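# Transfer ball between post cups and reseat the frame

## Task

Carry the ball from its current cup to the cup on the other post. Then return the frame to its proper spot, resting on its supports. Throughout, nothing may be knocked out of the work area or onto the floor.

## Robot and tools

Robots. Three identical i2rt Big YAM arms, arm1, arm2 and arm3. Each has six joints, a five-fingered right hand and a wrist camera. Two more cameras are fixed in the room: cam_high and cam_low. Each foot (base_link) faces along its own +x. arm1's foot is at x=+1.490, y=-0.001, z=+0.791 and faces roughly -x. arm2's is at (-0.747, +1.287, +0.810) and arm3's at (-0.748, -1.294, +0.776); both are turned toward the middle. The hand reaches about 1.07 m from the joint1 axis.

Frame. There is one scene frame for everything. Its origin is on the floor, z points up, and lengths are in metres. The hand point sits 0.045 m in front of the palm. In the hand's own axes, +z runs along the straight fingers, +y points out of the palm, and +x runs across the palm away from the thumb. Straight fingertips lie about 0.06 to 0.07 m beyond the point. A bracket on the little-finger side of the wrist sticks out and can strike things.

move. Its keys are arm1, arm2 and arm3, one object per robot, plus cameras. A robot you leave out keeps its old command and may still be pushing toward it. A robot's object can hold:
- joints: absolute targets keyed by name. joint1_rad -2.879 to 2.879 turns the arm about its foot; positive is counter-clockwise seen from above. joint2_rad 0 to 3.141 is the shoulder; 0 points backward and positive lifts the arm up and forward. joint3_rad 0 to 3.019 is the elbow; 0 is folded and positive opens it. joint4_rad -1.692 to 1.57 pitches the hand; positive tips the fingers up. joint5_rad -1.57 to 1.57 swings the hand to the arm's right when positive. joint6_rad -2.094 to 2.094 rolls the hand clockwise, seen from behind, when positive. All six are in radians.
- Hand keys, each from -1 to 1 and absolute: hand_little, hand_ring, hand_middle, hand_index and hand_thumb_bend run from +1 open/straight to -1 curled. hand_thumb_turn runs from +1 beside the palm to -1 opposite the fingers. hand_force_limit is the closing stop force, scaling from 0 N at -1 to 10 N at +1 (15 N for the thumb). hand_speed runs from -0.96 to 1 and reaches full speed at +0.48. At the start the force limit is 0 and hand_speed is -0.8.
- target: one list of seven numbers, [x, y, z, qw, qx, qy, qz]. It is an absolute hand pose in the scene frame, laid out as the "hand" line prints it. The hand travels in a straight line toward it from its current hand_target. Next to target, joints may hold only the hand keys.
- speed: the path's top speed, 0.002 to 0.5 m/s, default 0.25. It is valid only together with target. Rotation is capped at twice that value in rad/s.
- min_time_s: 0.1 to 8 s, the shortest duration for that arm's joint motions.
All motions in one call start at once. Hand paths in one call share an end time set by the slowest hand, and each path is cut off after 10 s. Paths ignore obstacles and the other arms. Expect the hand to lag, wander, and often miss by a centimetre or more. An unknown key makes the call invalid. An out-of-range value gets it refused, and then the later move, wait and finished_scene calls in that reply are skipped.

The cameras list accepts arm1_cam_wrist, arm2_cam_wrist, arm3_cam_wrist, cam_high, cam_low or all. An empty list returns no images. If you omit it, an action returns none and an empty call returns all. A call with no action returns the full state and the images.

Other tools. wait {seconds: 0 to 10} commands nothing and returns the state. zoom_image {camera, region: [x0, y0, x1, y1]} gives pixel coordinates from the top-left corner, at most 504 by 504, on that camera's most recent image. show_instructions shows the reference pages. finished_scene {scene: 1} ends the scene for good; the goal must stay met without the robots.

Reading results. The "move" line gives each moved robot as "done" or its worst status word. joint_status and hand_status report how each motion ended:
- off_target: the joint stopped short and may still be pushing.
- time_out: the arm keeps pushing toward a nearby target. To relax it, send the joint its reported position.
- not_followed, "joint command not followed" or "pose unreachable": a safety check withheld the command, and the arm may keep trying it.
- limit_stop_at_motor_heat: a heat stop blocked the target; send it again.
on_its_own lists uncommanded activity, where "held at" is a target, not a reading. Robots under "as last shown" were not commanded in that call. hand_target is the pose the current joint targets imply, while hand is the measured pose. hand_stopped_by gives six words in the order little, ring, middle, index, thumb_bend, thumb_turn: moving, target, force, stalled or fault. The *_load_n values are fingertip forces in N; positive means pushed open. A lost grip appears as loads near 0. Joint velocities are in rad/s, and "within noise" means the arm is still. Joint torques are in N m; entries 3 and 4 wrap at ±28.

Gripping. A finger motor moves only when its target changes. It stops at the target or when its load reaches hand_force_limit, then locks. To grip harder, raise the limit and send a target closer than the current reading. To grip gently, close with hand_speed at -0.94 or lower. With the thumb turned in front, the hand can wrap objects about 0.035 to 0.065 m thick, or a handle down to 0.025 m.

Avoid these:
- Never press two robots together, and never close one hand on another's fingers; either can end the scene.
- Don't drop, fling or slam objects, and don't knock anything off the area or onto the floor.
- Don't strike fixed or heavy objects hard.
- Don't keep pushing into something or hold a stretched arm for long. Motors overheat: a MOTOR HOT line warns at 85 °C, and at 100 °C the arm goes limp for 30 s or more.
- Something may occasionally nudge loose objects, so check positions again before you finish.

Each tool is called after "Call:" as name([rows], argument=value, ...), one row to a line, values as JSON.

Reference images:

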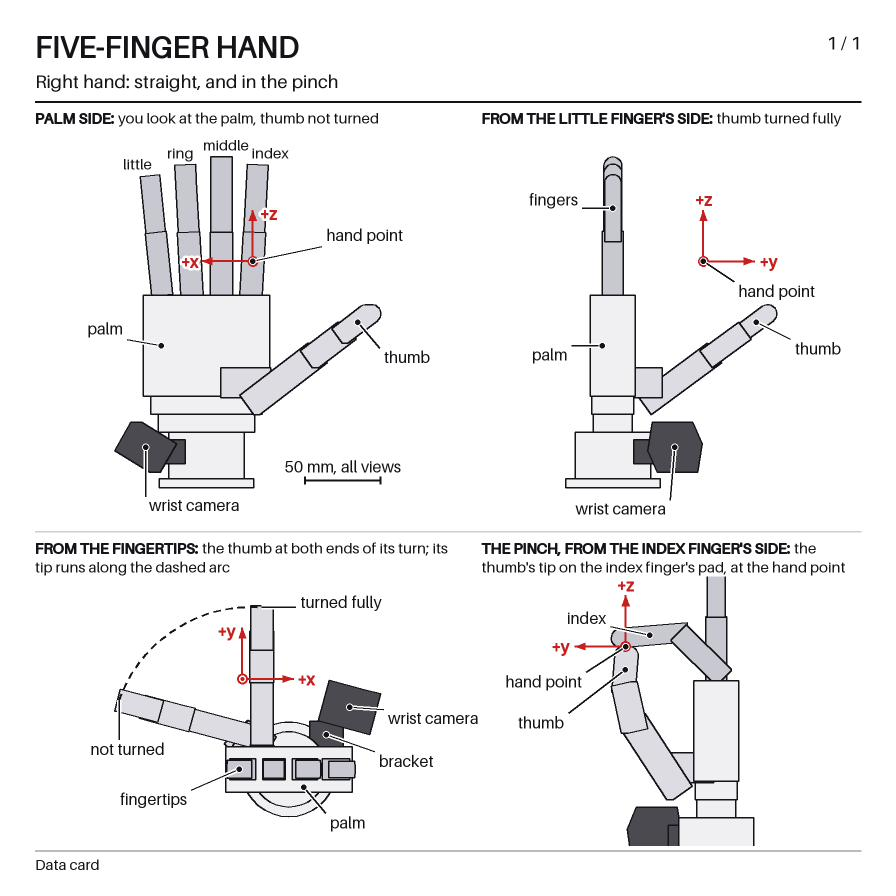

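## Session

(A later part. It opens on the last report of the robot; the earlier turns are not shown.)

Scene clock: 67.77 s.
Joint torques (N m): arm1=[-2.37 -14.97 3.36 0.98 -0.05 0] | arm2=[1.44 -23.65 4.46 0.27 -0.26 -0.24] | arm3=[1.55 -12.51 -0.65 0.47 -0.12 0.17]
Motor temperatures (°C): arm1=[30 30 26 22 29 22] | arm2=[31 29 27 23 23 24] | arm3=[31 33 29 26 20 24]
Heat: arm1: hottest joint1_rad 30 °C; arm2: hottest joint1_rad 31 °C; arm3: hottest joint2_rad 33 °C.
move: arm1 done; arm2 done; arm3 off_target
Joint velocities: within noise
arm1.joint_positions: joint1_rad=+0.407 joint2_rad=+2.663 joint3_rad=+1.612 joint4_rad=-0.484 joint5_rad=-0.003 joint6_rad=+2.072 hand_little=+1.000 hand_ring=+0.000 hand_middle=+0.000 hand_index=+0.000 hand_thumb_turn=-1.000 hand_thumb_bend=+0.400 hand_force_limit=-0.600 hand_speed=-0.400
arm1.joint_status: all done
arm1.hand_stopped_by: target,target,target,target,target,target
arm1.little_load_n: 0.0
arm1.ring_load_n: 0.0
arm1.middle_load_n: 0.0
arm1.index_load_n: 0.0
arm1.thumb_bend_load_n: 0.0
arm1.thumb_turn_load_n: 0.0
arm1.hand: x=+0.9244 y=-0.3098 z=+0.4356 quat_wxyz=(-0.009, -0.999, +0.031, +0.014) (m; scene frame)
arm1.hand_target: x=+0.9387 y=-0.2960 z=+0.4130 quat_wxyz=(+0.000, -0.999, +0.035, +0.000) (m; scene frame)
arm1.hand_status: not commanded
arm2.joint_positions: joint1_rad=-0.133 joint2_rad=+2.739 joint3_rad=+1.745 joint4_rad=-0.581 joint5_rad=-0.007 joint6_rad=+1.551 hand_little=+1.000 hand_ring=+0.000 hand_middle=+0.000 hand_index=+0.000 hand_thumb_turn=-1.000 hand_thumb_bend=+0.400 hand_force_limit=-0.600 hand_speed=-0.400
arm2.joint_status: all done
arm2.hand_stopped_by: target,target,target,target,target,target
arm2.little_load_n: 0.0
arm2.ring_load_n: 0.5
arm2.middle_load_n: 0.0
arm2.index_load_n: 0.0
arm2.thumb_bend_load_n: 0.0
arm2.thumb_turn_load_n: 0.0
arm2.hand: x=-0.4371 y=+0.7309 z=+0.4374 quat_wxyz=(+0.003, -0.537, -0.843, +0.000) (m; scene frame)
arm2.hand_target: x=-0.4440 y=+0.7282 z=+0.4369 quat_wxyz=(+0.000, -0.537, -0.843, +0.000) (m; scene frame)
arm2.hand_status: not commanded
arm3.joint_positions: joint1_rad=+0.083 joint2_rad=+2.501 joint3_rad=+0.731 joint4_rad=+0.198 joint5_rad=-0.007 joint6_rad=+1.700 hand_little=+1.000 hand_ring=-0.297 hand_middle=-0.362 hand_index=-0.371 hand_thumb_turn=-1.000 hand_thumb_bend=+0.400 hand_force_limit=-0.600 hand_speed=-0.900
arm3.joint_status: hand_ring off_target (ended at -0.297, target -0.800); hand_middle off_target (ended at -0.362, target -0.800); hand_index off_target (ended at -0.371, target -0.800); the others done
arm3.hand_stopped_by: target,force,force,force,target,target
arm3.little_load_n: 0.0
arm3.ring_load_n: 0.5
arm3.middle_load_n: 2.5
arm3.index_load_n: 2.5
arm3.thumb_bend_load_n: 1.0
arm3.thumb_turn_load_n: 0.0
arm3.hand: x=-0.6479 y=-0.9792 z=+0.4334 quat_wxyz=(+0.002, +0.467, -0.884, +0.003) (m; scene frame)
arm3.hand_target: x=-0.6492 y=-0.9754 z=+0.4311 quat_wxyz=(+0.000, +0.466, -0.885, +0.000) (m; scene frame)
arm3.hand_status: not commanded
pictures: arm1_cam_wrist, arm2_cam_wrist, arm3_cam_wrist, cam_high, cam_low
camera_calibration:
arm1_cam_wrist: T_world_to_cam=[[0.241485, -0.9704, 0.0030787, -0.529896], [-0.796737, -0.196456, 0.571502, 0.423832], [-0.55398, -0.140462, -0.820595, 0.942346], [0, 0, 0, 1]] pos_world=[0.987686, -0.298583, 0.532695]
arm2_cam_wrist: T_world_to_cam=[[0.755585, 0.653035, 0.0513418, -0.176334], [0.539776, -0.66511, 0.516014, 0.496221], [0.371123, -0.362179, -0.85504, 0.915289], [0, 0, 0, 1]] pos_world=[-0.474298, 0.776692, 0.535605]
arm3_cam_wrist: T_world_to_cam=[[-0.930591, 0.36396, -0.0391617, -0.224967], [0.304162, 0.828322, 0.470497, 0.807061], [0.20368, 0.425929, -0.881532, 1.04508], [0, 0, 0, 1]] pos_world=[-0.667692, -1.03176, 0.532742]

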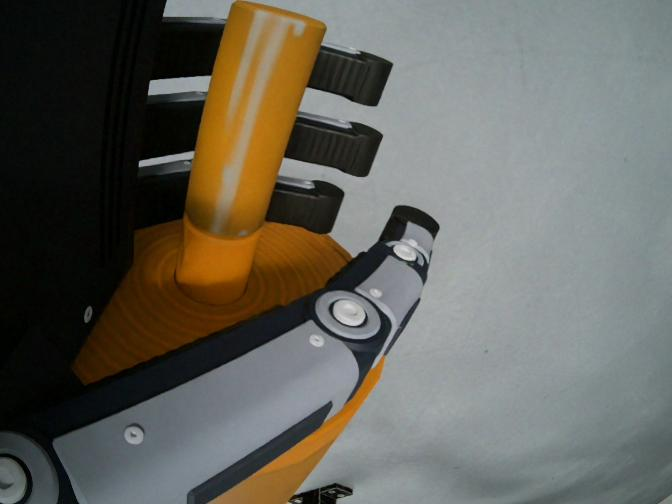

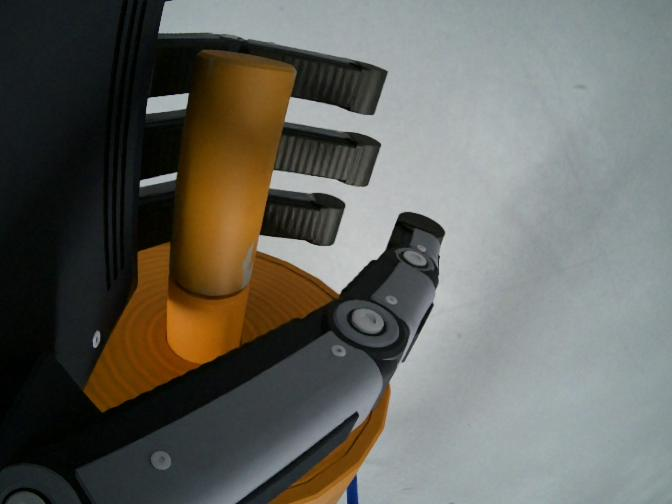

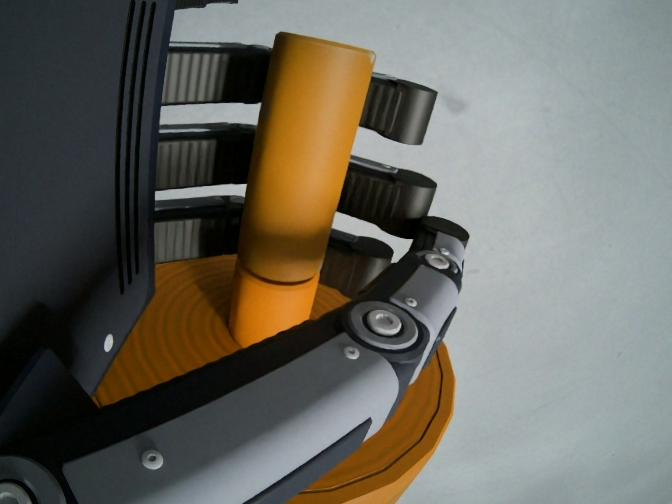

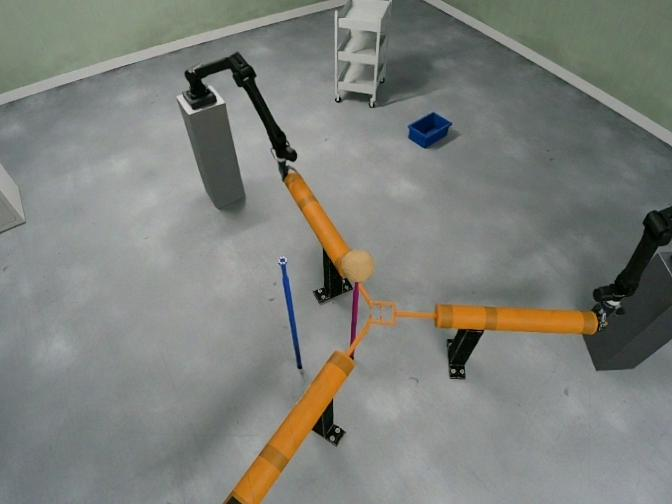

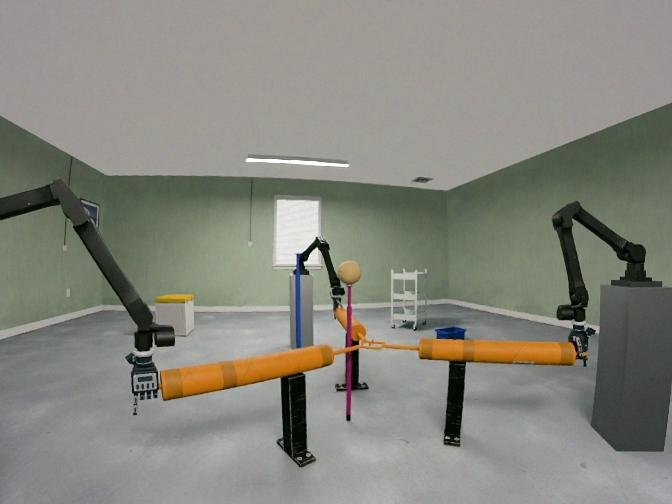

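Call:
move(arm1={"joints": {"hand_index": -0.8, "hand_middle": -0.8, "hand_ring": -0.8, "hand_speed": -0.9, "hand_force_limit": -0.6}}, arm2={"joints": {"hand_index": -0.8, "hand_middle": -0.8, "hand_ring": -0.8, "hand_speed": -0.9, "hand_force_limit": -0.6}}, arm3={"joints": {"hand_thumb_bend": -0.9, "hand_speed": -0.88, "hand_force_limit": -0.4}}, cameras=["arm1_cam_wrist", "arm2_cam_wrist", "arm3_cam_wrist"])

Scene clock: 73.43 s.
Joint torques (N m): arm1=[-2.08 -15.68 3.33 0.84 -0.09 0.02] | arm2=[1.67 -23.53 4.63 0.2 -0.28 -0.21] | arm3=[1.49 -12.92 -0.9 0.47 -0.2 0.14]
Motor temperatures (°C): arm1=[30 30 26 22 29 22] | arm2=[31 30 27 23 23 24] | arm3=[31 33 29 26 20 24]
Heat: arm1: hottest joint1_rad 30 °C; arm2: hottest joint1_rad 31 °C; arm3: hottest joint2_rad 33 °C.
move: arm1 off_target; arm2 off_target; arm3 off_target
Joint velocities: within noise
arm1.joint_positions: joint1_rad=+0.407 joint2_rad=+2.679 joint3_rad=+1.612 joint4_rad=-0.478 joint5_rad=-0.001 joint6_rad=+2.072 hand_little=+1.000 hand_ring=-0.800 hand_middle=-0.362 hand_index=-0.800 hand_thumb_turn=-1.000 hand_thumb_bend=+0.400 hand_force_limit=-0.600 hand_speed=-0.900
arm1.joint_status: hand_middle off_target (ended at -0.362, target -0.800); the others done
arm1.hand_stopped_by: target,target,force,target,target,target
arm1.little_load_n: 0.0
arm1.ring_load_n: 1.5
arm1.middle_load_n: 2.0
arm1.index_load_n: 0.5
arm1.thumb_bend_load_n: 1.0
arm1.thumb_turn_load_n: 0.0
arm1.hand: x=+0.9296 y=-0.3068 z=+0.4262 quat_wxyz=(-0.005, -0.999, +0.031, +0.010) (m; scene frame)
arm1.hand_target: x=+0.9387 y=-0.2960 z=+0.4131 quat_wxyz=(+0.000, -0.999, +0.035, +0.000) (m; scene frame)
arm1.hand_status: not commanded
arm2.joint_positions: joint1_rad=-0.137 joint2_rad=+2.739 joint3_rad=+1.743 joint4_rad=-0.578 joint5_rad=-0.006 joint6_rad=+1.549 hand_little=+1.000 hand_ring=-0.623 hand_middle=-0.362 hand_index=-0.799 hand_thumb_turn=-1.000 hand_thumb_bend=+0.400 hand_force_limit=-0.600 hand_speed=-0.900
arm2.joint_status: hand_ring off_target (ended at -0.623, target -0.800); hand_middle off_target (ended at -0.362, target -0.800); the others done
arm2.hand_stopped_by: target,force,force,target,target,target
arm2.little_load_n: 0.0
arm2.ring_load_n: 0.0
arm2.middle_load_n: 2.0
arm2.index_load_n: 1.5
arm2.thumb_bend_load_n: 1.5
arm2.thumb_turn_load_n: 0.0
arm2.hand: x=-0.4393 y=+0.7309 z=+0.4368 quat_wxyz=(+0.003, -0.538, -0.843, +0.000) (m; scene frame)
arm2.hand_target: x=-0.4441 y=+0.7281 z=+0.4369 quat_wxyz=(+0.000, -0.537, -0.843, +0.000) (m; scene frame)
arm2.hand_status: not commanded
arm3.joint_positions: joint1_rad=+0.083 joint2_rad=+2.504 joint3_rad=+0.733 joint4_rad=+0.198 joint5_rad=-0.005 joint6_rad=+1.702 hand_little=+1.000 hand_ring=-0.297 hand_middle=-0.362 hand_index=-0.371 hand_thumb_turn=-1.000 hand_thumb_bend=+0.387 hand_force_limit=-0.400 hand_speed=-0.880
arm3.joint_status: hand_thumb_bend off_target (ended at +0.387, target -0.900); the others done
arm3.hand_stopped_by: target,force,force,force,force,target
arm3.little_load_n: 0.0
arm3.ring_load_n: 0.0
arm3.middle_load_n: 3.0
arm3.index_load_n: 2.0
arm3.thumb_bend_load_n: 5.0
arm3.thumb_turn_load_n: 0.5
arm3.hand: x=-0.6475 y=-0.9794 z=+0.4322 quat_wxyz=(+0.003, +0.466, -0.885, +0.004) (m; scene frame)
arm3.hand_target: x=-0.6492 y=-0.9755 z=+0.4311 quat_wxyz=(+0.000, +0.466, -0.885, +0.000) (m; scene frame)
arm3.hand_status: not commanded
pictures: arm1_cam_wrist, arm2_cam_wrist, arm3_cam_wrist
camera_calibration:
arm1_cam_wrist: T_world_to_cam=[[0.241405, -0.970423, -0.00141058, -0.526204], [-0.801022, -0.200084, 0.564207, 0.439911], [-0.547802, -0.135072, -0.825632, 0.936065], [0, 0, 0, 1]] pos_world=[0.992185, -0.296184, 0.523902]
arm2_cam_wrist: T_world_to_cam=[[0.75638, 0.65216, 0.0507575, -0.173345], [0.539412, -0.665742, 0.51558, 0.498213], [0.370032, -0.362595, -0.855337, 0.915516], [0, 0, 0, 1]] pos_world=[-0.476397, 0.776692, 0.535005]
arm3_cam_wrist: T_world_to_cam=[[-0.929566, 0.366407, -0.0406542, -0.220867], [0.305949, 0.828272, 0.469426, 0.809192], [0.205673, 0.423924, -0.882036, 1.04347], [0, 0, 0, 1]] pos_world=[-0.667497, -1.03166, 0.531545]

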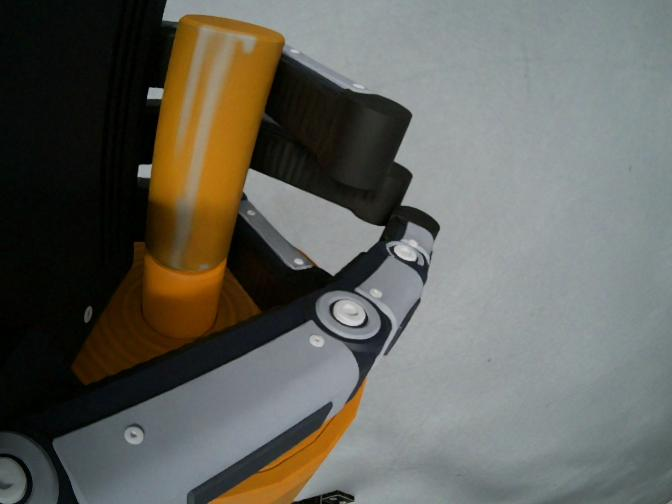

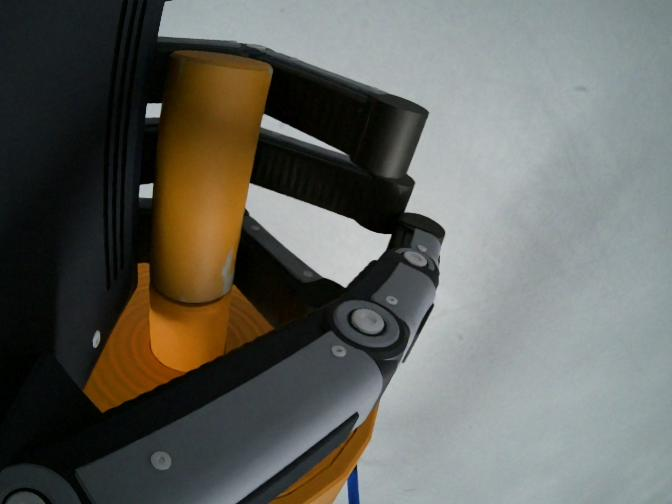

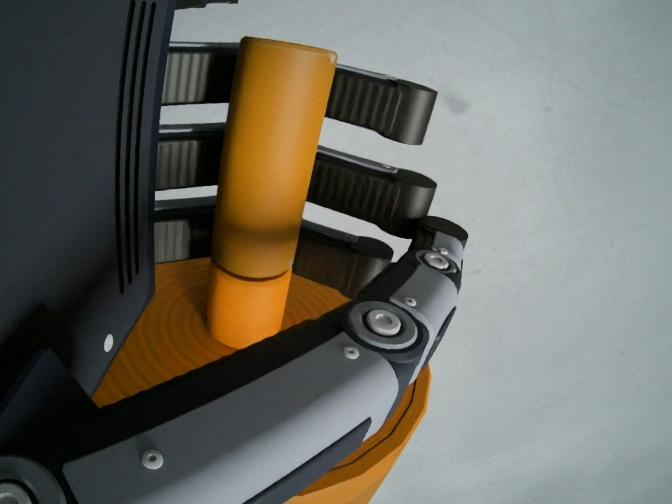

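Call:
move(arm1={"joints": {"hand_thumb_bend": 0.95, "hand_speed": -0.3}}, arm2={"joints": {"hand_thumb_bend": 0.95, "hand_speed": -0.3}}, arm3={"joints": {"hand_thumb_bend": 0.95, "hand_speed": -0.3}}, cameras=[])

Call:
move(arm1={"joints": {"hand_index": -0.95, "hand_middle": -0.95, "hand_ring": -0.9, "hand_speed": -0.9, "hand_force_limit": -0.5}}, arm2={"joints": {"hand_index": -0.95, "hand_middle": -0.95, "hand_ring": -0.9, "hand_speed": -0.9, "hand_force_limit": -0.5}}, arm3={"joints": {"hand_index": -0.95, "hand_middle": -0.95, "hand_ring": -0.9, "hand_speed": -0.9, "hand_force_limit": -0.5}}, cameras=["arm1_cam_wrist", "arm2_cam_wrist", "arm3_cam_wrist"])

Scene clock: 75.30 s.
Joint torques (N m): arm1=[-2.73 -15.15 3.21 0.77 -0.06 0.03] | arm2=[1.67 -23.53 4.64 0.2 -0.29 -0.22] | arm3=[1.49 -12.92 -0.91 0.47 -0.2 0.14]
Motor temperatures (°C): arm1=[30 30 26 22 29 22] | arm2=[31 30 27 23 23 24] | arm3=[31 33 28 26 20 24]
Heat: arm1: hottest joint1_rad 30 °C; arm2: hottest joint1_rad 31 °C; arm3: hottest joint2_rad 33 °C.
move: arm1 done; arm2 done; arm3 done
Joint velocities: within noise
arm1.joint_positions: joint1_rad=+0.407 joint2_rad=+2.679 joint3_rad=+1.612 joint4_rad=-0.478 joint5_rad=-0.001 joint6_rad=+2.072 hand_little=+1.000 hand_ring=-0.800 hand_middle=-0.362 hand_index=-0.800 hand_thumb_turn=-1.000 hand_thumb_bend=+0.950 hand_force_limit=-0.600 hand_speed=-0.300
arm1.joint_status: all done
arm1.hand_stopped_by: target,target,force,target,target,target
arm1.little_load_n: 0.0
arm1.ring_load_n: 2.0
arm1.middle_load_n: 0.0
arm1.index_load_n: 0.5
arm1.thumb_bend_load_n: 0.0
arm1.thumb_turn_load_n: 0.0
arm1.hand: x=+0.9296 y=-0.3068 z=+0.4262 quat_wxyz=(-0.005, -0.999, +0.031, +0.010) (m; scene frame)
arm1.hand_target: x=+0.9387 y=-0.2960 z=+0.4131 quat_wxyz=(+0.000, -0.999, +0.035, +0.000) (m; scene frame)
arm1.hand_status: not commanded
arm2.joint_positions: joint1_rad=-0.137 joint2_rad=+2.739 joint3_rad=+1.743 joint4_rad=-0.578 joint5_rad=-0.006 joint6_rad=+1.549 hand_little=+1.000 hand_ring=-0.623 hand_middle=-0.362 hand_index=-0.799 hand_thumb_turn=-1.000 hand_thumb_bend=+0.950 hand_force_limit=-0.600 hand_speed=-0.300
arm2.joint_status: all done
arm2.hand_stopped_by: target,force,force,target,target,target
arm2.little_load_n: 0.0
arm2.ring_load_n: 0.0
arm2.middle_load_n: 0.5
arm2.index_load_n: 2.0
arm2.thumb_bend_load_n: 0.0
arm2.thumb_turn_load_n: 0.0
arm2.hand: x=-0.4393 y=+0.7309 z=+0.4368 quat_wxyz=(+0.003, -0.538, -0.843, +0.000) (m; scene frame)
arm2.hand_target: x=-0.4441 y=+0.7281 z=+0.4369 quat_wxyz=(+0.000, -0.537, -0.843, +0.000) (m; scene frame)
arm2.hand_status: not commanded
arm3.joint_positions: joint1_rad=+0.083 joint2_rad=+2.504 joint3_rad=+0.733 joint4_rad=+0.198 joint5_rad=-0.005 joint6_rad=+1.702 hand_little=+1.000 hand_ring=-0.297 hand_middle=-0.362 hand_index=-0.371 hand_thumb_turn=-1.000 hand_thumb_bend=+0.950 hand_force_limit=-0.400 hand_speed=-0.300
arm3.joint_status: all done
arm3.hand_stopped_by: target,force,force,force,target,target
arm3.little_load_n: 0.0
arm3.ring_load_n: 0.0
arm3.middle_load_n: 0.5
arm3.index_load_n: 1.5
arm3.thumb_bend_load_n: 0.0
arm3.thumb_turn_load_n: 0.0
arm3.hand: x=-0.6475 y=-0.9794 z=+0.4322 quat_wxyz=(+0.003, +0.466, -0.885, +0.004) (m; scene frame)
arm3.hand_target: x=-0.6492 y=-0.9755 z=+0.4311 quat_wxyz=(+0.000, +0.466, -0.885, +0.000) (m; scene frame)
arm3.hand_status: not commanded
pictures: none
No camera images: "cameras" was empty.

Scene clock: 77.90 s.
Joint torques (N m): arm1=[-2.14 -16.79 3.17 0.65 -0.16 0.04] | arm2=[1.73 -23.59 4.89 0.21 -0.29 -0.22] | arm3=[1.49 -13.04 -1.14 0.38 -0.29 0.13]
Motor temperatures (°C): arm1=[30 30 26 22 29 22] | arm2=[31 30 27 23 23 24] | arm3=[31 33 28 26 20 24]
Heat: arm1: hottest joint1_rad 30 °C; arm2: hottest joint1_rad 31 °C; arm3: hottest joint2_rad 33 °C.
move: arm1 done; arm2 done; arm3 off_target
Joint velocities: within noise
arm1.joint_positions: joint1_rad=+0.404 joint2_rad=+2.686 joint3_rad=+1.611 joint4_rad=-0.478 joint5_rad=+0.001 joint6_rad=+2.072 hand_little=+1.000 hand_ring=-0.900 hand_middle=-0.950 hand_index=-0.950 hand_thumb_turn=-1.000 hand_thumb_bend=+0.950 hand_force_limit=-0.500 hand_speed=-0.900
arm1.joint_status: all done
arm1.hand_stopped_by: target,target,target,target,target,target
arm1.little_load_n: 0.0
arm1.ring_load_n: 0.0
arm1.middle_load_n: 1.5
arm1.index_load_n: 1.5
arm1.thumb_bend_load_n: -0.5
arm1.thumb_turn_load_n: -0.5
arm1.hand: x=+0.9324 y=-0.3033 z=+0.4215 quat_wxyz=(-0.003, -0.999, +0.032, +0.007) (m; scene frame)
arm1.hand_target: x=+0.9389 y=-0.2960 z=+0.4130 quat_wxyz=(+0.000, -0.999, +0.035, +0.000) (m; scene frame)
arm1.hand_status: not commanded
arm2.joint_positions: joint1_rad=-0.137 joint2_rad=+2.741 joint3_rad=+1.740 joint4_rad=-0.578 joint5_rad=-0.006 joint6_rad=+1.549 hand_little=+1.000 hand_ring=-0.900 hand_middle=-0.950 hand_index=-0.950 hand_thumb_turn=-1.000 hand_thumb_bend=+0.950 hand_force_limit=-0.500 hand_speed=-0.900
arm2.joint_status: all done
arm2.hand_stopped_by: target,target,target,target,target,target
arm2.little_load_n: 0.0
arm2.ring_load_n: 1.5
arm2.middle_load_n: 0.0
arm2.index_load_n: 0.0
arm2.thumb_bend_load_n: -0.5
arm2.thumb_turn_load_n: 0.0
arm2.hand: x=-0.4403 y=+0.7333 z=+0.4350 quat_wxyz=(+0.005, -0.538, -0.843, -0.001) (m; scene frame)
arm2.hand_target: x=-0.4440 y=+0.7280 z=+0.4370 quat_wxyz=(+0.000, -0.537, -0.843, +0.000) (m; scene frame)
arm2.hand_status: not commanded
arm3.joint_positions: joint1_rad=+0.083 joint2_rad=+2.505 joint3_rad=+0.736 joint4_rad=+0.201 joint5_rad=-0.003 joint6_rad=+1.702 hand_little=+1.000 hand_ring=-0.398 hand_middle=-0.397 hand_index=-0.389 hand_thumb_turn=-1.000 hand_thumb_bend=+0.950 hand_force_limit=-0.500 hand_speed=-0.900
arm3.joint_status: hand_ring off_target (ended at -0.398, target -0.900); hand_middle off_target (ended at -0.397, target -0.950); hand_index off_target (ended at -0.389, target -0.950); the others done
arm3.hand_stopped_by: target,force,force,force,target,target
arm3.little_load_n: 0.0
arm3.ring_load_n: 2.0
arm3.middle_load_n: 0.0
arm3.index_load_n: 0.5
arm3.thumb_bend_load_n: 0.0
arm3.thumb_turn_load_n: 0.0
arm3.hand: x=-0.6460 y=-0.9774 z=+0.4317 quat_wxyz=(+0.000, +0.466, -0.885, +0.003) (m; scene frame)
arm3.hand_target: x=-0.6493 y=-0.9756 z=+0.4310 quat_wxyz=(+0.000, +0.466, -0.885, +0.000) (m; scene frame)
arm3.hand_status: not commanded
pictures: arm1_cam_wrist, arm2_cam_wrist, arm3_cam_wrist
camera_calibration:
arm1_cam_wrist: T_world_to_cam=[[0.238823, -0.971054, -0.00418583, -0.520177], [-0.805306, -0.200463, 0.557939, 0.451923], [-0.542628, -0.129878, -0.829871, 0.932713], [0, 0, 0, 1]] pos_world=[0.994284, -0.293388, 0.519709]
arm2_cam_wrist: T_world_to_cam=[[0.756487, 0.651913, 0.0523116, -0.17455], [0.540088, -0.667822, 0.512171, 0.504562], [0.368826, -0.359198, -0.857289, 0.912992], [0, 0, 0, 1]] pos_world=[-0.477198, 0.778694, 0.533407]
arm3_cam_wrist: T_world_to_cam=[[-0.929422, 0.366463, -0.0433628, -0.218866], [0.303871, 0.826707, 0.473516, 0.802649], [0.209375, 0.42692, -0.879717, 1.04636], [0, 0, 0, 1]] pos_world=[-0.666402, -1.03006, 0.530942]

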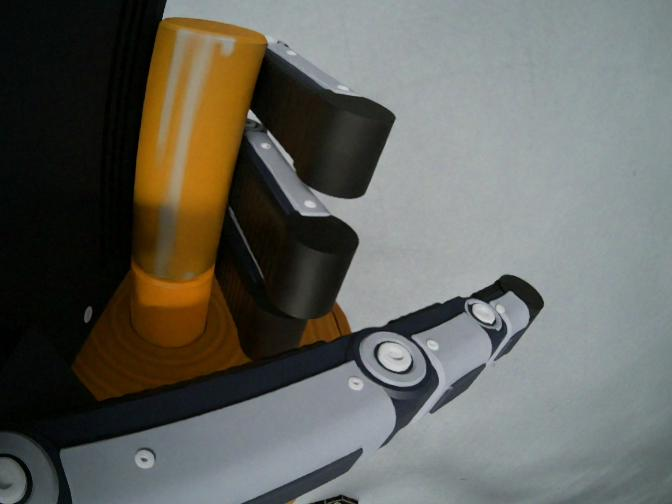

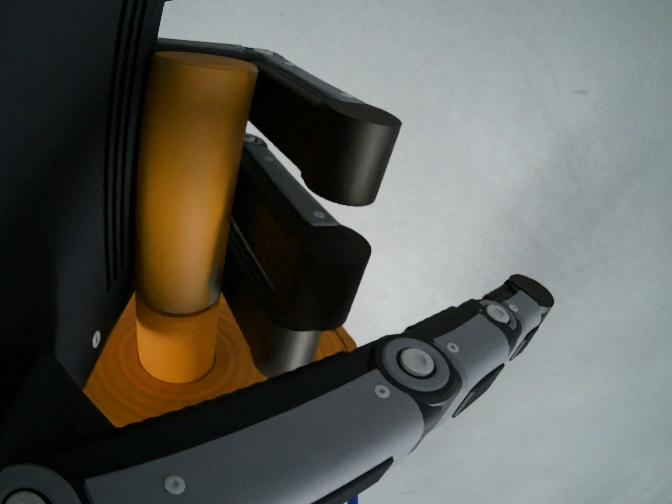

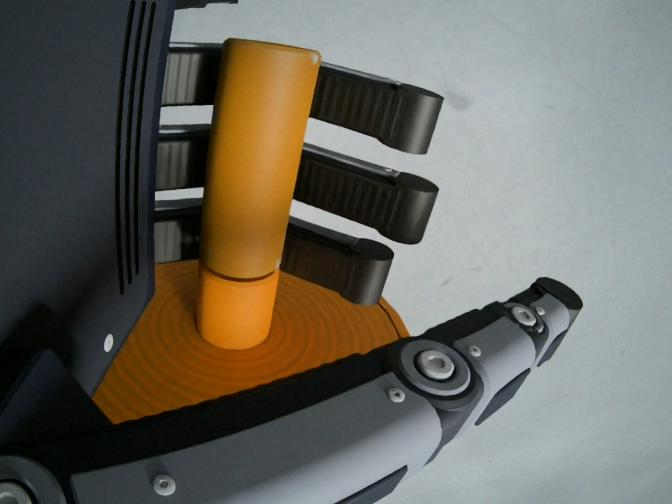

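Call:
move(arm3={"target": [-0.6540, -0.9715, 0.426, 0, -0.4656, 0.885, 0], "speed": 0.1, "joints": {"hand_index": -0.9, "hand_middle": -0.9, "hand_ring": -0.85, "hand_speed": -0.9, "hand_force_limit": -0.1}}, cameras=["arm3_cam_wrist"])

Scene clock: 80.57 s.
Joint torques (N m): arm1=[-2.02 -16.67 3.47 0.84 -0.12 0.01] | arm2=[1.67 -23.77 4.85 0.16 -0.24 -0.22] | arm3=[1.67 -13.04 -1.06 0.47 -0.34 0.17]
Motor temperatures (°C): arm1=[30 31 26 22 29 22] | arm2=[31 29 27 23 23 24] | arm3=[31 33 28 26 20 24]
Heat: arm1: hottest joint2_rad 31 °C; arm2: hottest joint1_rad 31 °C; arm3: hottest joint2_rad 33 °C.
move: arm3 done
Joint velocities: within noise
arm1, arm2: as last shown
arm1.middle_load_n: 1.0
arm1.index_load_n: 1.0
arm1.thumb_bend_load_n: 0.0
arm1.thumb_turn_load_n: 0.0
arm1.hand: x=+0.9330 y=-0.3031 z=+0.4211 quat_wxyz=(-0.003, -0.999, +0.032, +0.006) (m; scene frame)
arm1.hand_target: x=+0.9388 y=-0.2961 z=+0.4130 quat_wxyz=(+0.000, -0.999, +0.035, +0.000) (m; scene frame)
arm2.joint_positions: joint1_rad=-0.137 joint2_rad=+2.742 joint3_rad=+1.740 joint4_rad=-0.577 joint5_rad=-0.007 joint6_rad=+1.549 hand_little=+1.000 hand_ring=-0.900 hand_middle=-0.950 hand_index=-0.950 hand_thumb_turn=-1.000 hand_thumb_bend=+0.950 hand_force_limit=-0.500 hand_speed=-0.900
arm2.middle_load_n: 0.5
arm2.thumb_bend_load_n: 0.0
arm2.hand: x=-0.4401 y=+0.7334 z=+0.4348 quat_wxyz=(+0.004, -0.538, -0.843, -0.002) (m; scene frame)
arm3.joint_positions: joint1_rad=+0.102 joint2_rad=+2.520 joint3_rad=+0.747 joint4_rad=+0.202 joint5_rad=-0.002 joint6_rad=+1.721 hand_little=+1.000 hand_ring=-0.850 hand_middle=-0.900 hand_index=-0.900 hand_thumb_turn=-1.000 hand_thumb_bend=+0.950 hand_force_limit=-0.100 hand_speed=-0.900
arm3.joint_status: all done
arm3.hand_stopped_by: target,target,target,target,target,target
arm3.little_load_n: 0.0
arm3.ring_load_n: 0.0
arm3.middle_load_n: 1.0
arm3.index_load_n: 1.5
arm3.thumb_bend_load_n: 0.0
arm3.thumb_turn_load_n: 0.0
arm3.hand: x=-0.6507 y=-0.9750 z=+0.4267 quat_wxyz=(+0.001, +0.466, -0.885, +0.005) (m; scene frame)
arm3.hand_target: x=-0.6539 y=-0.9716 z=+0.4260 quat_wxyz=(+0.000, +0.466, -0.885, +0.000) (m; scene frame)
arm3.hand_status: done (0.005 m and 0.6 deg from the pose sent, 0.012 m and 0.4 deg at the start)
pictures: arm3_cam_wrist
camera_calibration:
arm3_cam_wrist: T_world_to_cam=[[-0.929709, 0.365589, -0.0445665, -0.224898], [0.303264, 0.828583, 0.470618, 0.80725], [0.20898, 0.424022, -0.881211, 1.03934], [0, 0, 0, 1]] pos_world=[-0.671101, -1.02736, 0.525947]

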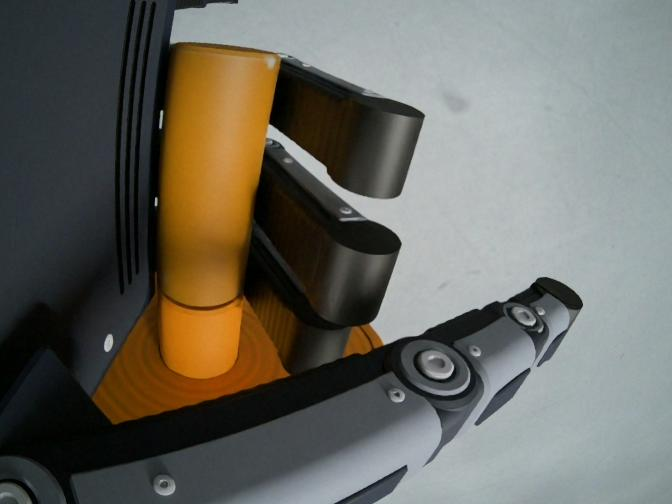

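Call:
move(arm1={"target": [0.9340, -0.3010, 0.4610, 0, 0.99950, -0.0316, 0], "speed": 0.05}, arm2={"target": [-0.4410, 0.7330, 0.4770, 0, 0.5373, 0.8434, 0], "speed": 0.05}, arm3={"target": [-0.6515, -0.9740, 0.4670, 0, -0.4656, 0.885, 0], "speed": 0.05}, cameras=["all"])

Scene clock: 82.53 s.
Joint torques (N m): arm1=[-1.26 -20.19 3.52 0.24 -0.34 -0.03] | arm2=[2.14 -27.05 4.03 -0.61 -0.24 -0.13] | arm3=[0.5 -16.26 -3.3 -0.38 -0.22 0.04]
Motor temperatures (°C): arm1=[30 31 26 22 29 22] | arm2=[31 29 27 23 23 24] | arm3=[31 33 28 26 20 24]
Heat: arm1: hottest joint2_rad 31 °C; arm2: hottest joint1_rad 31 °C; arm3: hottest joint2_rad 33 °C.
move: arm1 off_target; arm2 off_target; arm3 off_target
Joint velocities: within noise
arm1.joint_positions: joint1_rad=+0.400 joint2_rad=+2.632 joint3_rad=+1.565 joint4_rad=-0.518 joint5_rad=+0.006 joint6_rad=+2.072 hand_little=+1.000 hand_ring=-0.900 hand_middle=-0.950 hand_index=-0.950 hand_thumb_turn=-1.000 hand_thumb_bend=+0.950 hand_force_limit=-0.500 hand_speed=-0.900
arm1.joint_status: not commanded
arm1.hand_stopped_by: target,target,target,target,target,target
arm1.little_load_n: 0.0
arm1.ring_load_n: 0.0
arm1.middle_load_n: 1.0
arm1.index_load_n: 0.0
arm1.thumb_bend_load_n: -0.5
arm1.thumb_turn_load_n: 0.0
arm1.hand: x=+0.9421 y=-0.2946 z=+0.4407 quat_wxyz=(+0.007, -0.999, +0.034, -0.007) (m; scene frame)
arm1.hand_target: x=+0.9341 y=-0.3011 z=+0.4604 quat_wxyz=(+0.000, -1.000, +0.032, +0.000) (m; scene frame)
arm1.hand_status: off_target (0.023 m and 1.2 deg from the pose sent, 0.040 m and 0.8 deg at the start)
arm2.joint_positions: joint1_rad=-0.137 joint2_rad=+2.690 joint3_rad=+1.674 joint4_rad=-0.576 joint5_rad=-0.007 joint6_rad=+1.549 hand_little=+1.000 hand_ring=-0.900 hand_middle=-0.950 hand_index=-0.950 hand_thumb_turn=-1.000 hand_thumb_bend=+0.950 hand_force_limit=-0.500 hand_speed=-0.900
arm2.joint_status: not commanded
arm2.hand_stopped_by: target,target,target,target,target,target
arm2.little_load_n: 0.0
arm2.ring_load_n: 0.5
arm2.middle_load_n: 1.5
arm2.index_load_n: 0.5
arm2.thumb_bend_load_n: 0.0
arm2.thumb_turn_load_n: 0.0
arm2.hand: x=-0.4452 y=+0.7455 z=+0.4507 quat_wxyz=(+0.010, -0.538, -0.843, -0.006) (m; scene frame)
arm2.hand_target: x=-0.4410 y=+0.7330 z=+0.4762 quat_wxyz=(+0.000, -0.537, -0.843, +0.000) (m; scene frame)
arm2.hand_status: off_target (0.029 m and 1.3 deg from the pose sent, 0.042 m and 0.5 deg at the start)
arm3.joint_positions: joint1_rad=+0.102 joint2_rad=+2.430 joint3_rad=+0.706 joint4_rad=+0.161 joint5_rad=-0.004 joint6_rad=+1.721 hand_little=+1.000 hand_ring=-0.850 hand_middle=-0.900 hand_index=-0.900 hand_thumb_turn=-1.000 hand_thumb_bend=+0.950 hand_force_limit=-0.100 hand_speed=-0.900
arm3.joint_status: not commanded
arm3.hand_stopped_by: target,target,target,target,target,target
arm3.little_load_n: 0.0
arm3.ring_load_n: 0.0
arm3.middle_load_n: 0.0
arm3.index_load_n: 2.5
arm3.thumb_bend_load_n: 0.0
arm3.thumb_turn_load_n: 0.0
arm3.hand: x=-0.6493 y=-0.9704 z=+0.4544 quat_wxyz=(-0.002, +0.466, -0.885, +0.001) (m; scene frame)
arm3.hand_target: x=-0.6516 y=-0.9742 z=+0.4662 quat_wxyz=(+0.000, +0.466, -0.885, +0.000) (m; scene frame)
arm3.hand_status: off_target (0.013 m and 0.3 deg from the pose sent, 0.040 m and 0.6 deg at the start)
pictures: arm1_cam_wrist, arm2_cam_wrist, arm3_cam_wrist, cam_high, cam_low
camera_calibration:
arm1_cam_wrist: T_world_to_cam=[[0.234678, -0.97195, -0.015471, -0.505364], [-0.821518, -0.206814, 0.531353, 0.475932], [-0.519649, -0.111987, -0.847009, 0.946203], [0, 0, 0, 1]] pos_world=[1.00128, -0.286796, 0.540736]
arm2_cam_wrist: T_world_to_cam=[[0.756795, 0.651139, 0.0572669, -0.181073], [0.542215, -0.674289, 0.501336, 0.518035], [0.365053, -0.348357, -0.863356, 0.925753], [0, 0, 0, 1]] pos_world=[-0.481801, 0.789701, 0.549915]
arm3_cam_wrist: T_world_to_cam=[[-0.929649, 0.365974, -0.0426152, -0.224469], [0.302552, 0.824272, 0.478578, 0.781665], [0.210274, 0.432017, -0.87701, 1.06828], [0, 0, 0, 1]] pos_world=[-0.669802, -1.02367, 0.553235]

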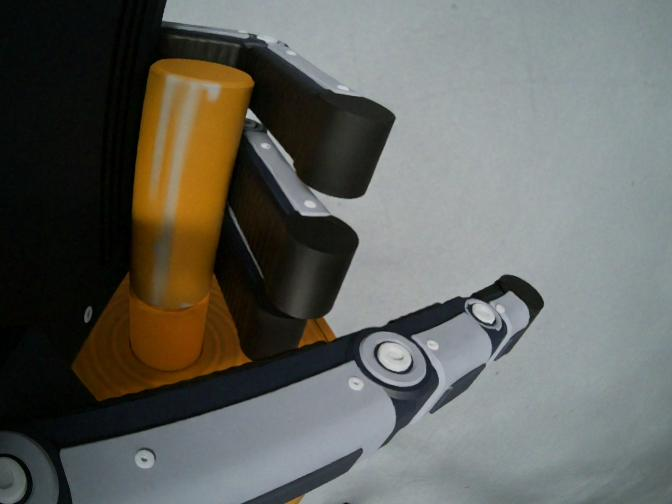

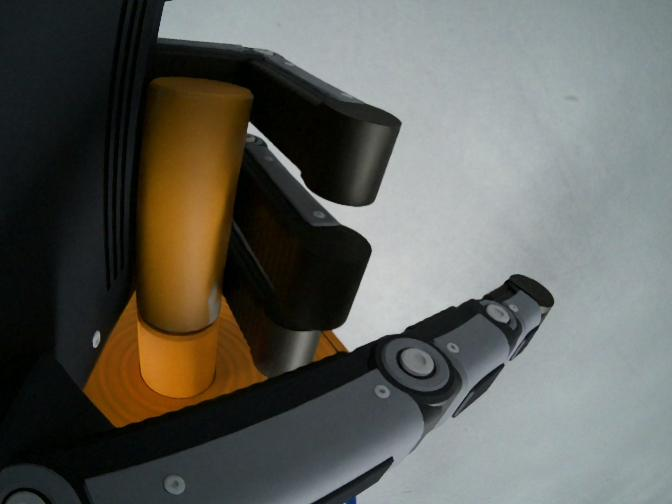

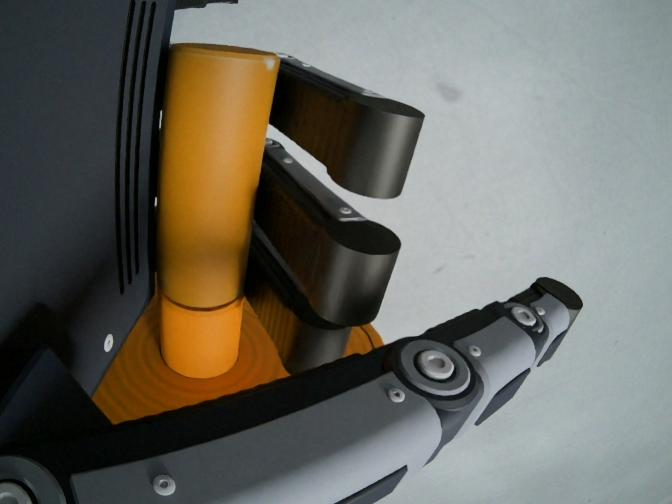

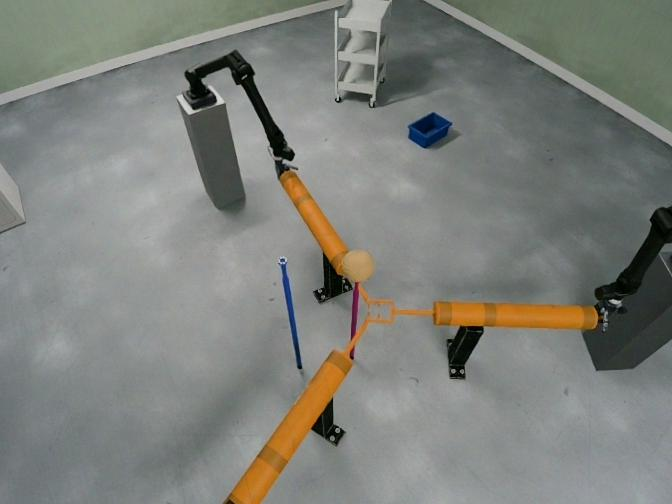

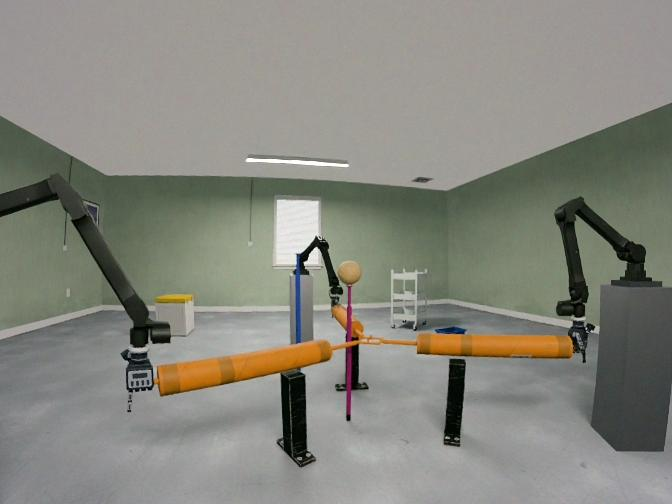

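Call:
move(arm1={"target": [0.9323, -0.2617, 0.6958, 0, 0.99950, -0.0316, 0], "speed": 0.08}, arm2={"target": [-0.4286, 0.7688, 0.7153, 0, 0.5373, 0.8434, 0], "speed": 0.08}, arm3={"target": [-0.6457, -0.9309, 0.6935, 0, -0.4656, 0.885, 0], "speed": 0.08}, cameras=["all"])

Scene clock: 87.27 s.
Joint torques (N m): arm1=[-2.9 -18.02 5.61 0.25 -0.12 -0.04] | arm2=[4.13 -24.82 6.54 -0.55 -0.43 0.05] | arm3=[1.61 -12.69 8.18 -0.92 -0.22 0.14]
Motor temperatures (°C): arm1=[30 31 25 22 29 22] | arm2=[31 30 27 23 23 23] | arm3=[31 33 28 26 20 24]
Heat: arm1: hottest joint2_rad 31 °C; arm2: hottest joint1_rad 31 °C; arm3: hottest joint2_rad 33 °C.
move: arm1 off_target; arm2 off_target; arm3 off_target
Joint velocities: within noise
arm1.joint_positions: joint1_rad=+0.356 joint2_rad=+2.133 joint3_rad=+1.387 joint4_rad=-0.848 joint5_rad=+0.000 joint6_rad=+2.013 hand_little=+1.000 hand_ring=-0.900 hand_middle=-0.950 hand_index=-0.950 hand_thumb_turn=-1.000 hand_thumb_bend=+0.950 hand_force_limit=-0.500 hand_speed=-0.900
arm1.joint_status: not commanded
arm1.hand_stopped_by: target,target,target,target,target,target
arm1.little_load_n: 0.0
arm1.ring_load_n: 0.0
arm1.middle_load_n: 2.0
arm1.index_load_n: 0.0
arm1.thumb_bend_load_n: 0.0
arm1.thumb_turn_load_n: 0.0
arm1.hand: x=+0.9423 y=-0.2698 z=+0.6746 quat_wxyz=(+0.006, -1.000, +0.026, -0.012) (m; scene frame)
arm1.hand_target: x=+0.9324 y=-0.2618 z=+0.6953 quat_wxyz=(+0.000, -1.000, +0.032, +0.000) (m; scene frame)
arm1.hand_status: off_target (0.025 m and 1.7 deg from the pose sent, 0.257 m and 1.2 deg at the start)
arm2.joint_positions: joint1_rad=-0.120 joint2_rad=+2.171 joint3_rad=+1.430 joint4_rad=-0.868 joint5_rad=-0.004 joint6_rad=+1.571 hand_little=+1.000 hand_ring=-0.900 hand_middle=-0.950 hand_index=-0.950 hand_thumb_turn=-1.000 hand_thumb_bend=+0.950 hand_force_limit=-0.500 hand_speed=-0.900
arm2.joint_status: not commanded
arm2.hand_stopped_by: target,target,target,target,target,target
arm2.little_load_n: 0.0
arm2.ring_load_n: 1.0
arm2.middle_load_n: 0.5
arm2.index_load_n: 0.0
arm2.thumb_bend_load_n: 0.0
arm2.thumb_turn_load_n: 0.0
arm2.hand: x=-0.4451 y=+0.7720 z=+0.6867 quat_wxyz=(+0.018, -0.540, -0.842, -0.009) (m; scene frame)
arm2.hand_target: x=-0.4288 y=+0.7692 z=+0.7146 quat_wxyz=(+0.000, -0.537, -0.843, +0.000) (m; scene frame)
arm2.hand_status: off_target (0.033 m and 2.3 deg from the pose sent, 0.266 m and 1.3 deg at the start)
arm3.joint_positions: joint1_rad=+0.126 joint2_rad=+1.669 joint3_rad=+0.638 joint4_rad=-0.567 joint5_rad=-0.005 joint6_rad=+1.746 hand_little=+1.000 hand_ring=-0.850 hand_middle=-0.900 hand_index=-0.900 hand_thumb_turn=-1.000 hand_thumb_bend=+0.950 hand_force_limit=-0.100 hand_speed=-0.900
arm3.joint_status: not commanded
arm3.hand_stopped_by: target,target,target,target,target,target
arm3.little_load_n: 0.0
arm3.ring_load_n: 1.0
arm3.middle_load_n: 0.5
arm3.index_load_n: 0.0
arm3.thumb_bend_load_n: -0.5
arm3.thumb_turn_load_n: 0.0
arm3.hand: x=-0.6492 y=-0.9483 z=+0.6771 quat_wxyz=(+0.012, +0.466, -0.885, +0.012) (m; scene frame)
arm3.hand_target: x=-0.6459 y=-0.9312 z=+0.6933 quat_wxyz=(+0.000, +0.466, -0.885, +0.000) (m; scene frame)
arm3.hand_status: off_target (0.024 m and 1.9 deg from the pose sent, 0.242 m and 0.3 deg at the start)
pictures: arm1_cam_wrist, arm2_cam_wrist, arm3_cam_wrist, cam_high, cam_low
camera_calibration:
arm1_cam_wrist: T_world_to_cam=[[0.250179, -0.968143, -0.010465, -0.494608], [-0.823632, -0.218493, 0.523347, 0.361209], [-0.508961, -0.122311, -0.852056, 1.13767], [0, 0, 0, 1]] pos_world=[1.00027, -0.26078, 0.775146]
arm2_cam_wrist: T_world_to_cam=[[0.760691, 0.646485, 0.0583673, -0.207394], [0.544181, -0.684155, 0.485592, 0.436772], [0.35386, -0.337623, -0.872235, 1.13147], [0, 0, 0, 1]] pos_world=[-0.480303, 0.814907, 0.78692]
arm3_cam_wrist: T_world_to_cam=[[-0.929747, 0.366042, -0.0397902, -0.224861], [0.31103, 0.838625, 0.447179, 0.697199], [0.197056, 0.403388, -0.893559, 1.22946], [0, 0, 0, 1]] pos_world=[-0.668185, -0.998328, 0.777873]

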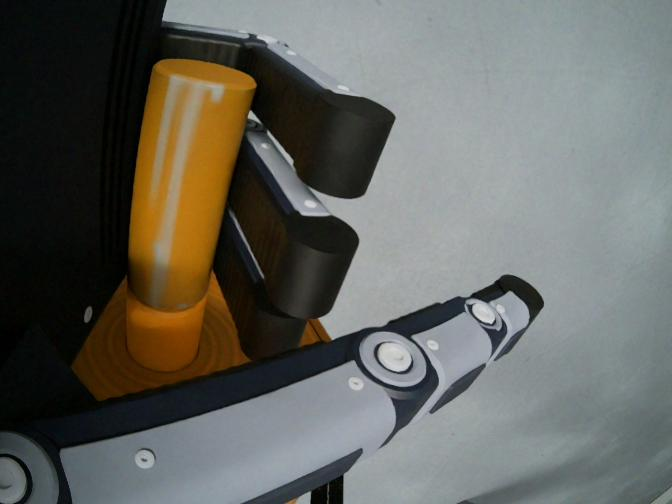

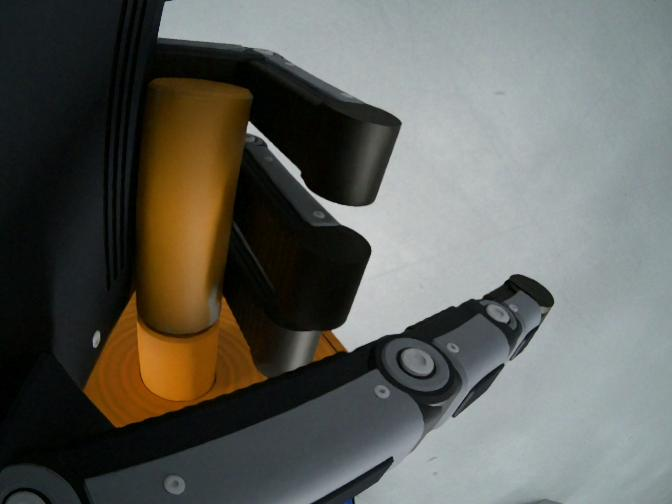

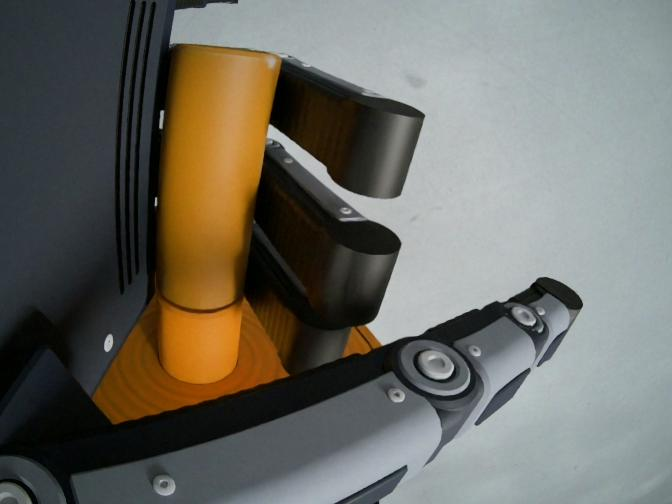

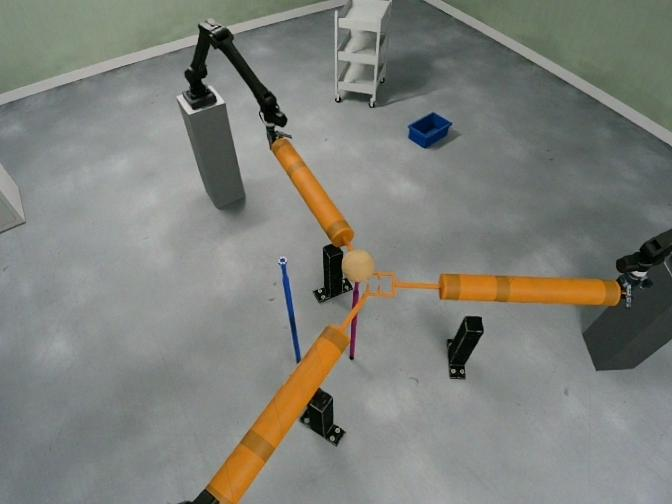

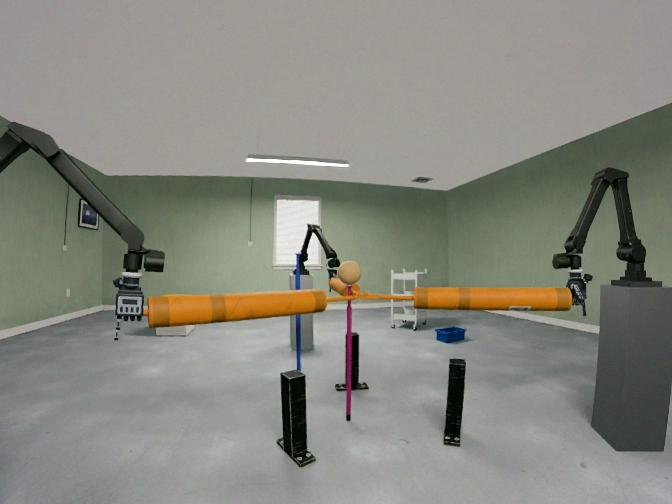

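Call:
zoom_image(camera="cam_high", region=[320, 235, 440, 325])

Call:
zoom_image(camera="cam_low", region=[300, 240, 430, 340])

Scaled by 4.200 from the camera's 672x504 image, which has a finer 960x720 frame.

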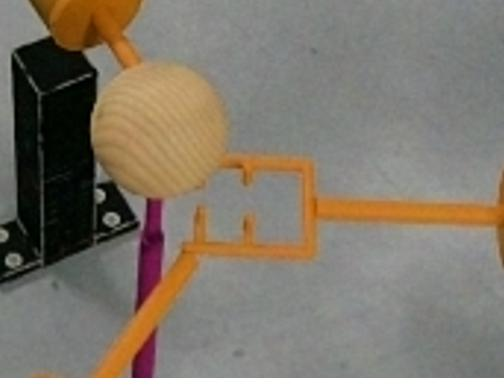

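Scaled by 3.877 from the camera's 672x504 image, which has a finer 960x720 frame.

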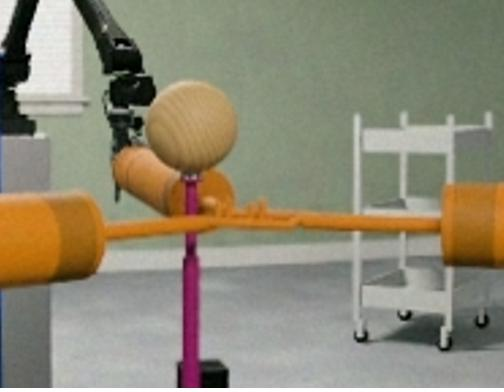

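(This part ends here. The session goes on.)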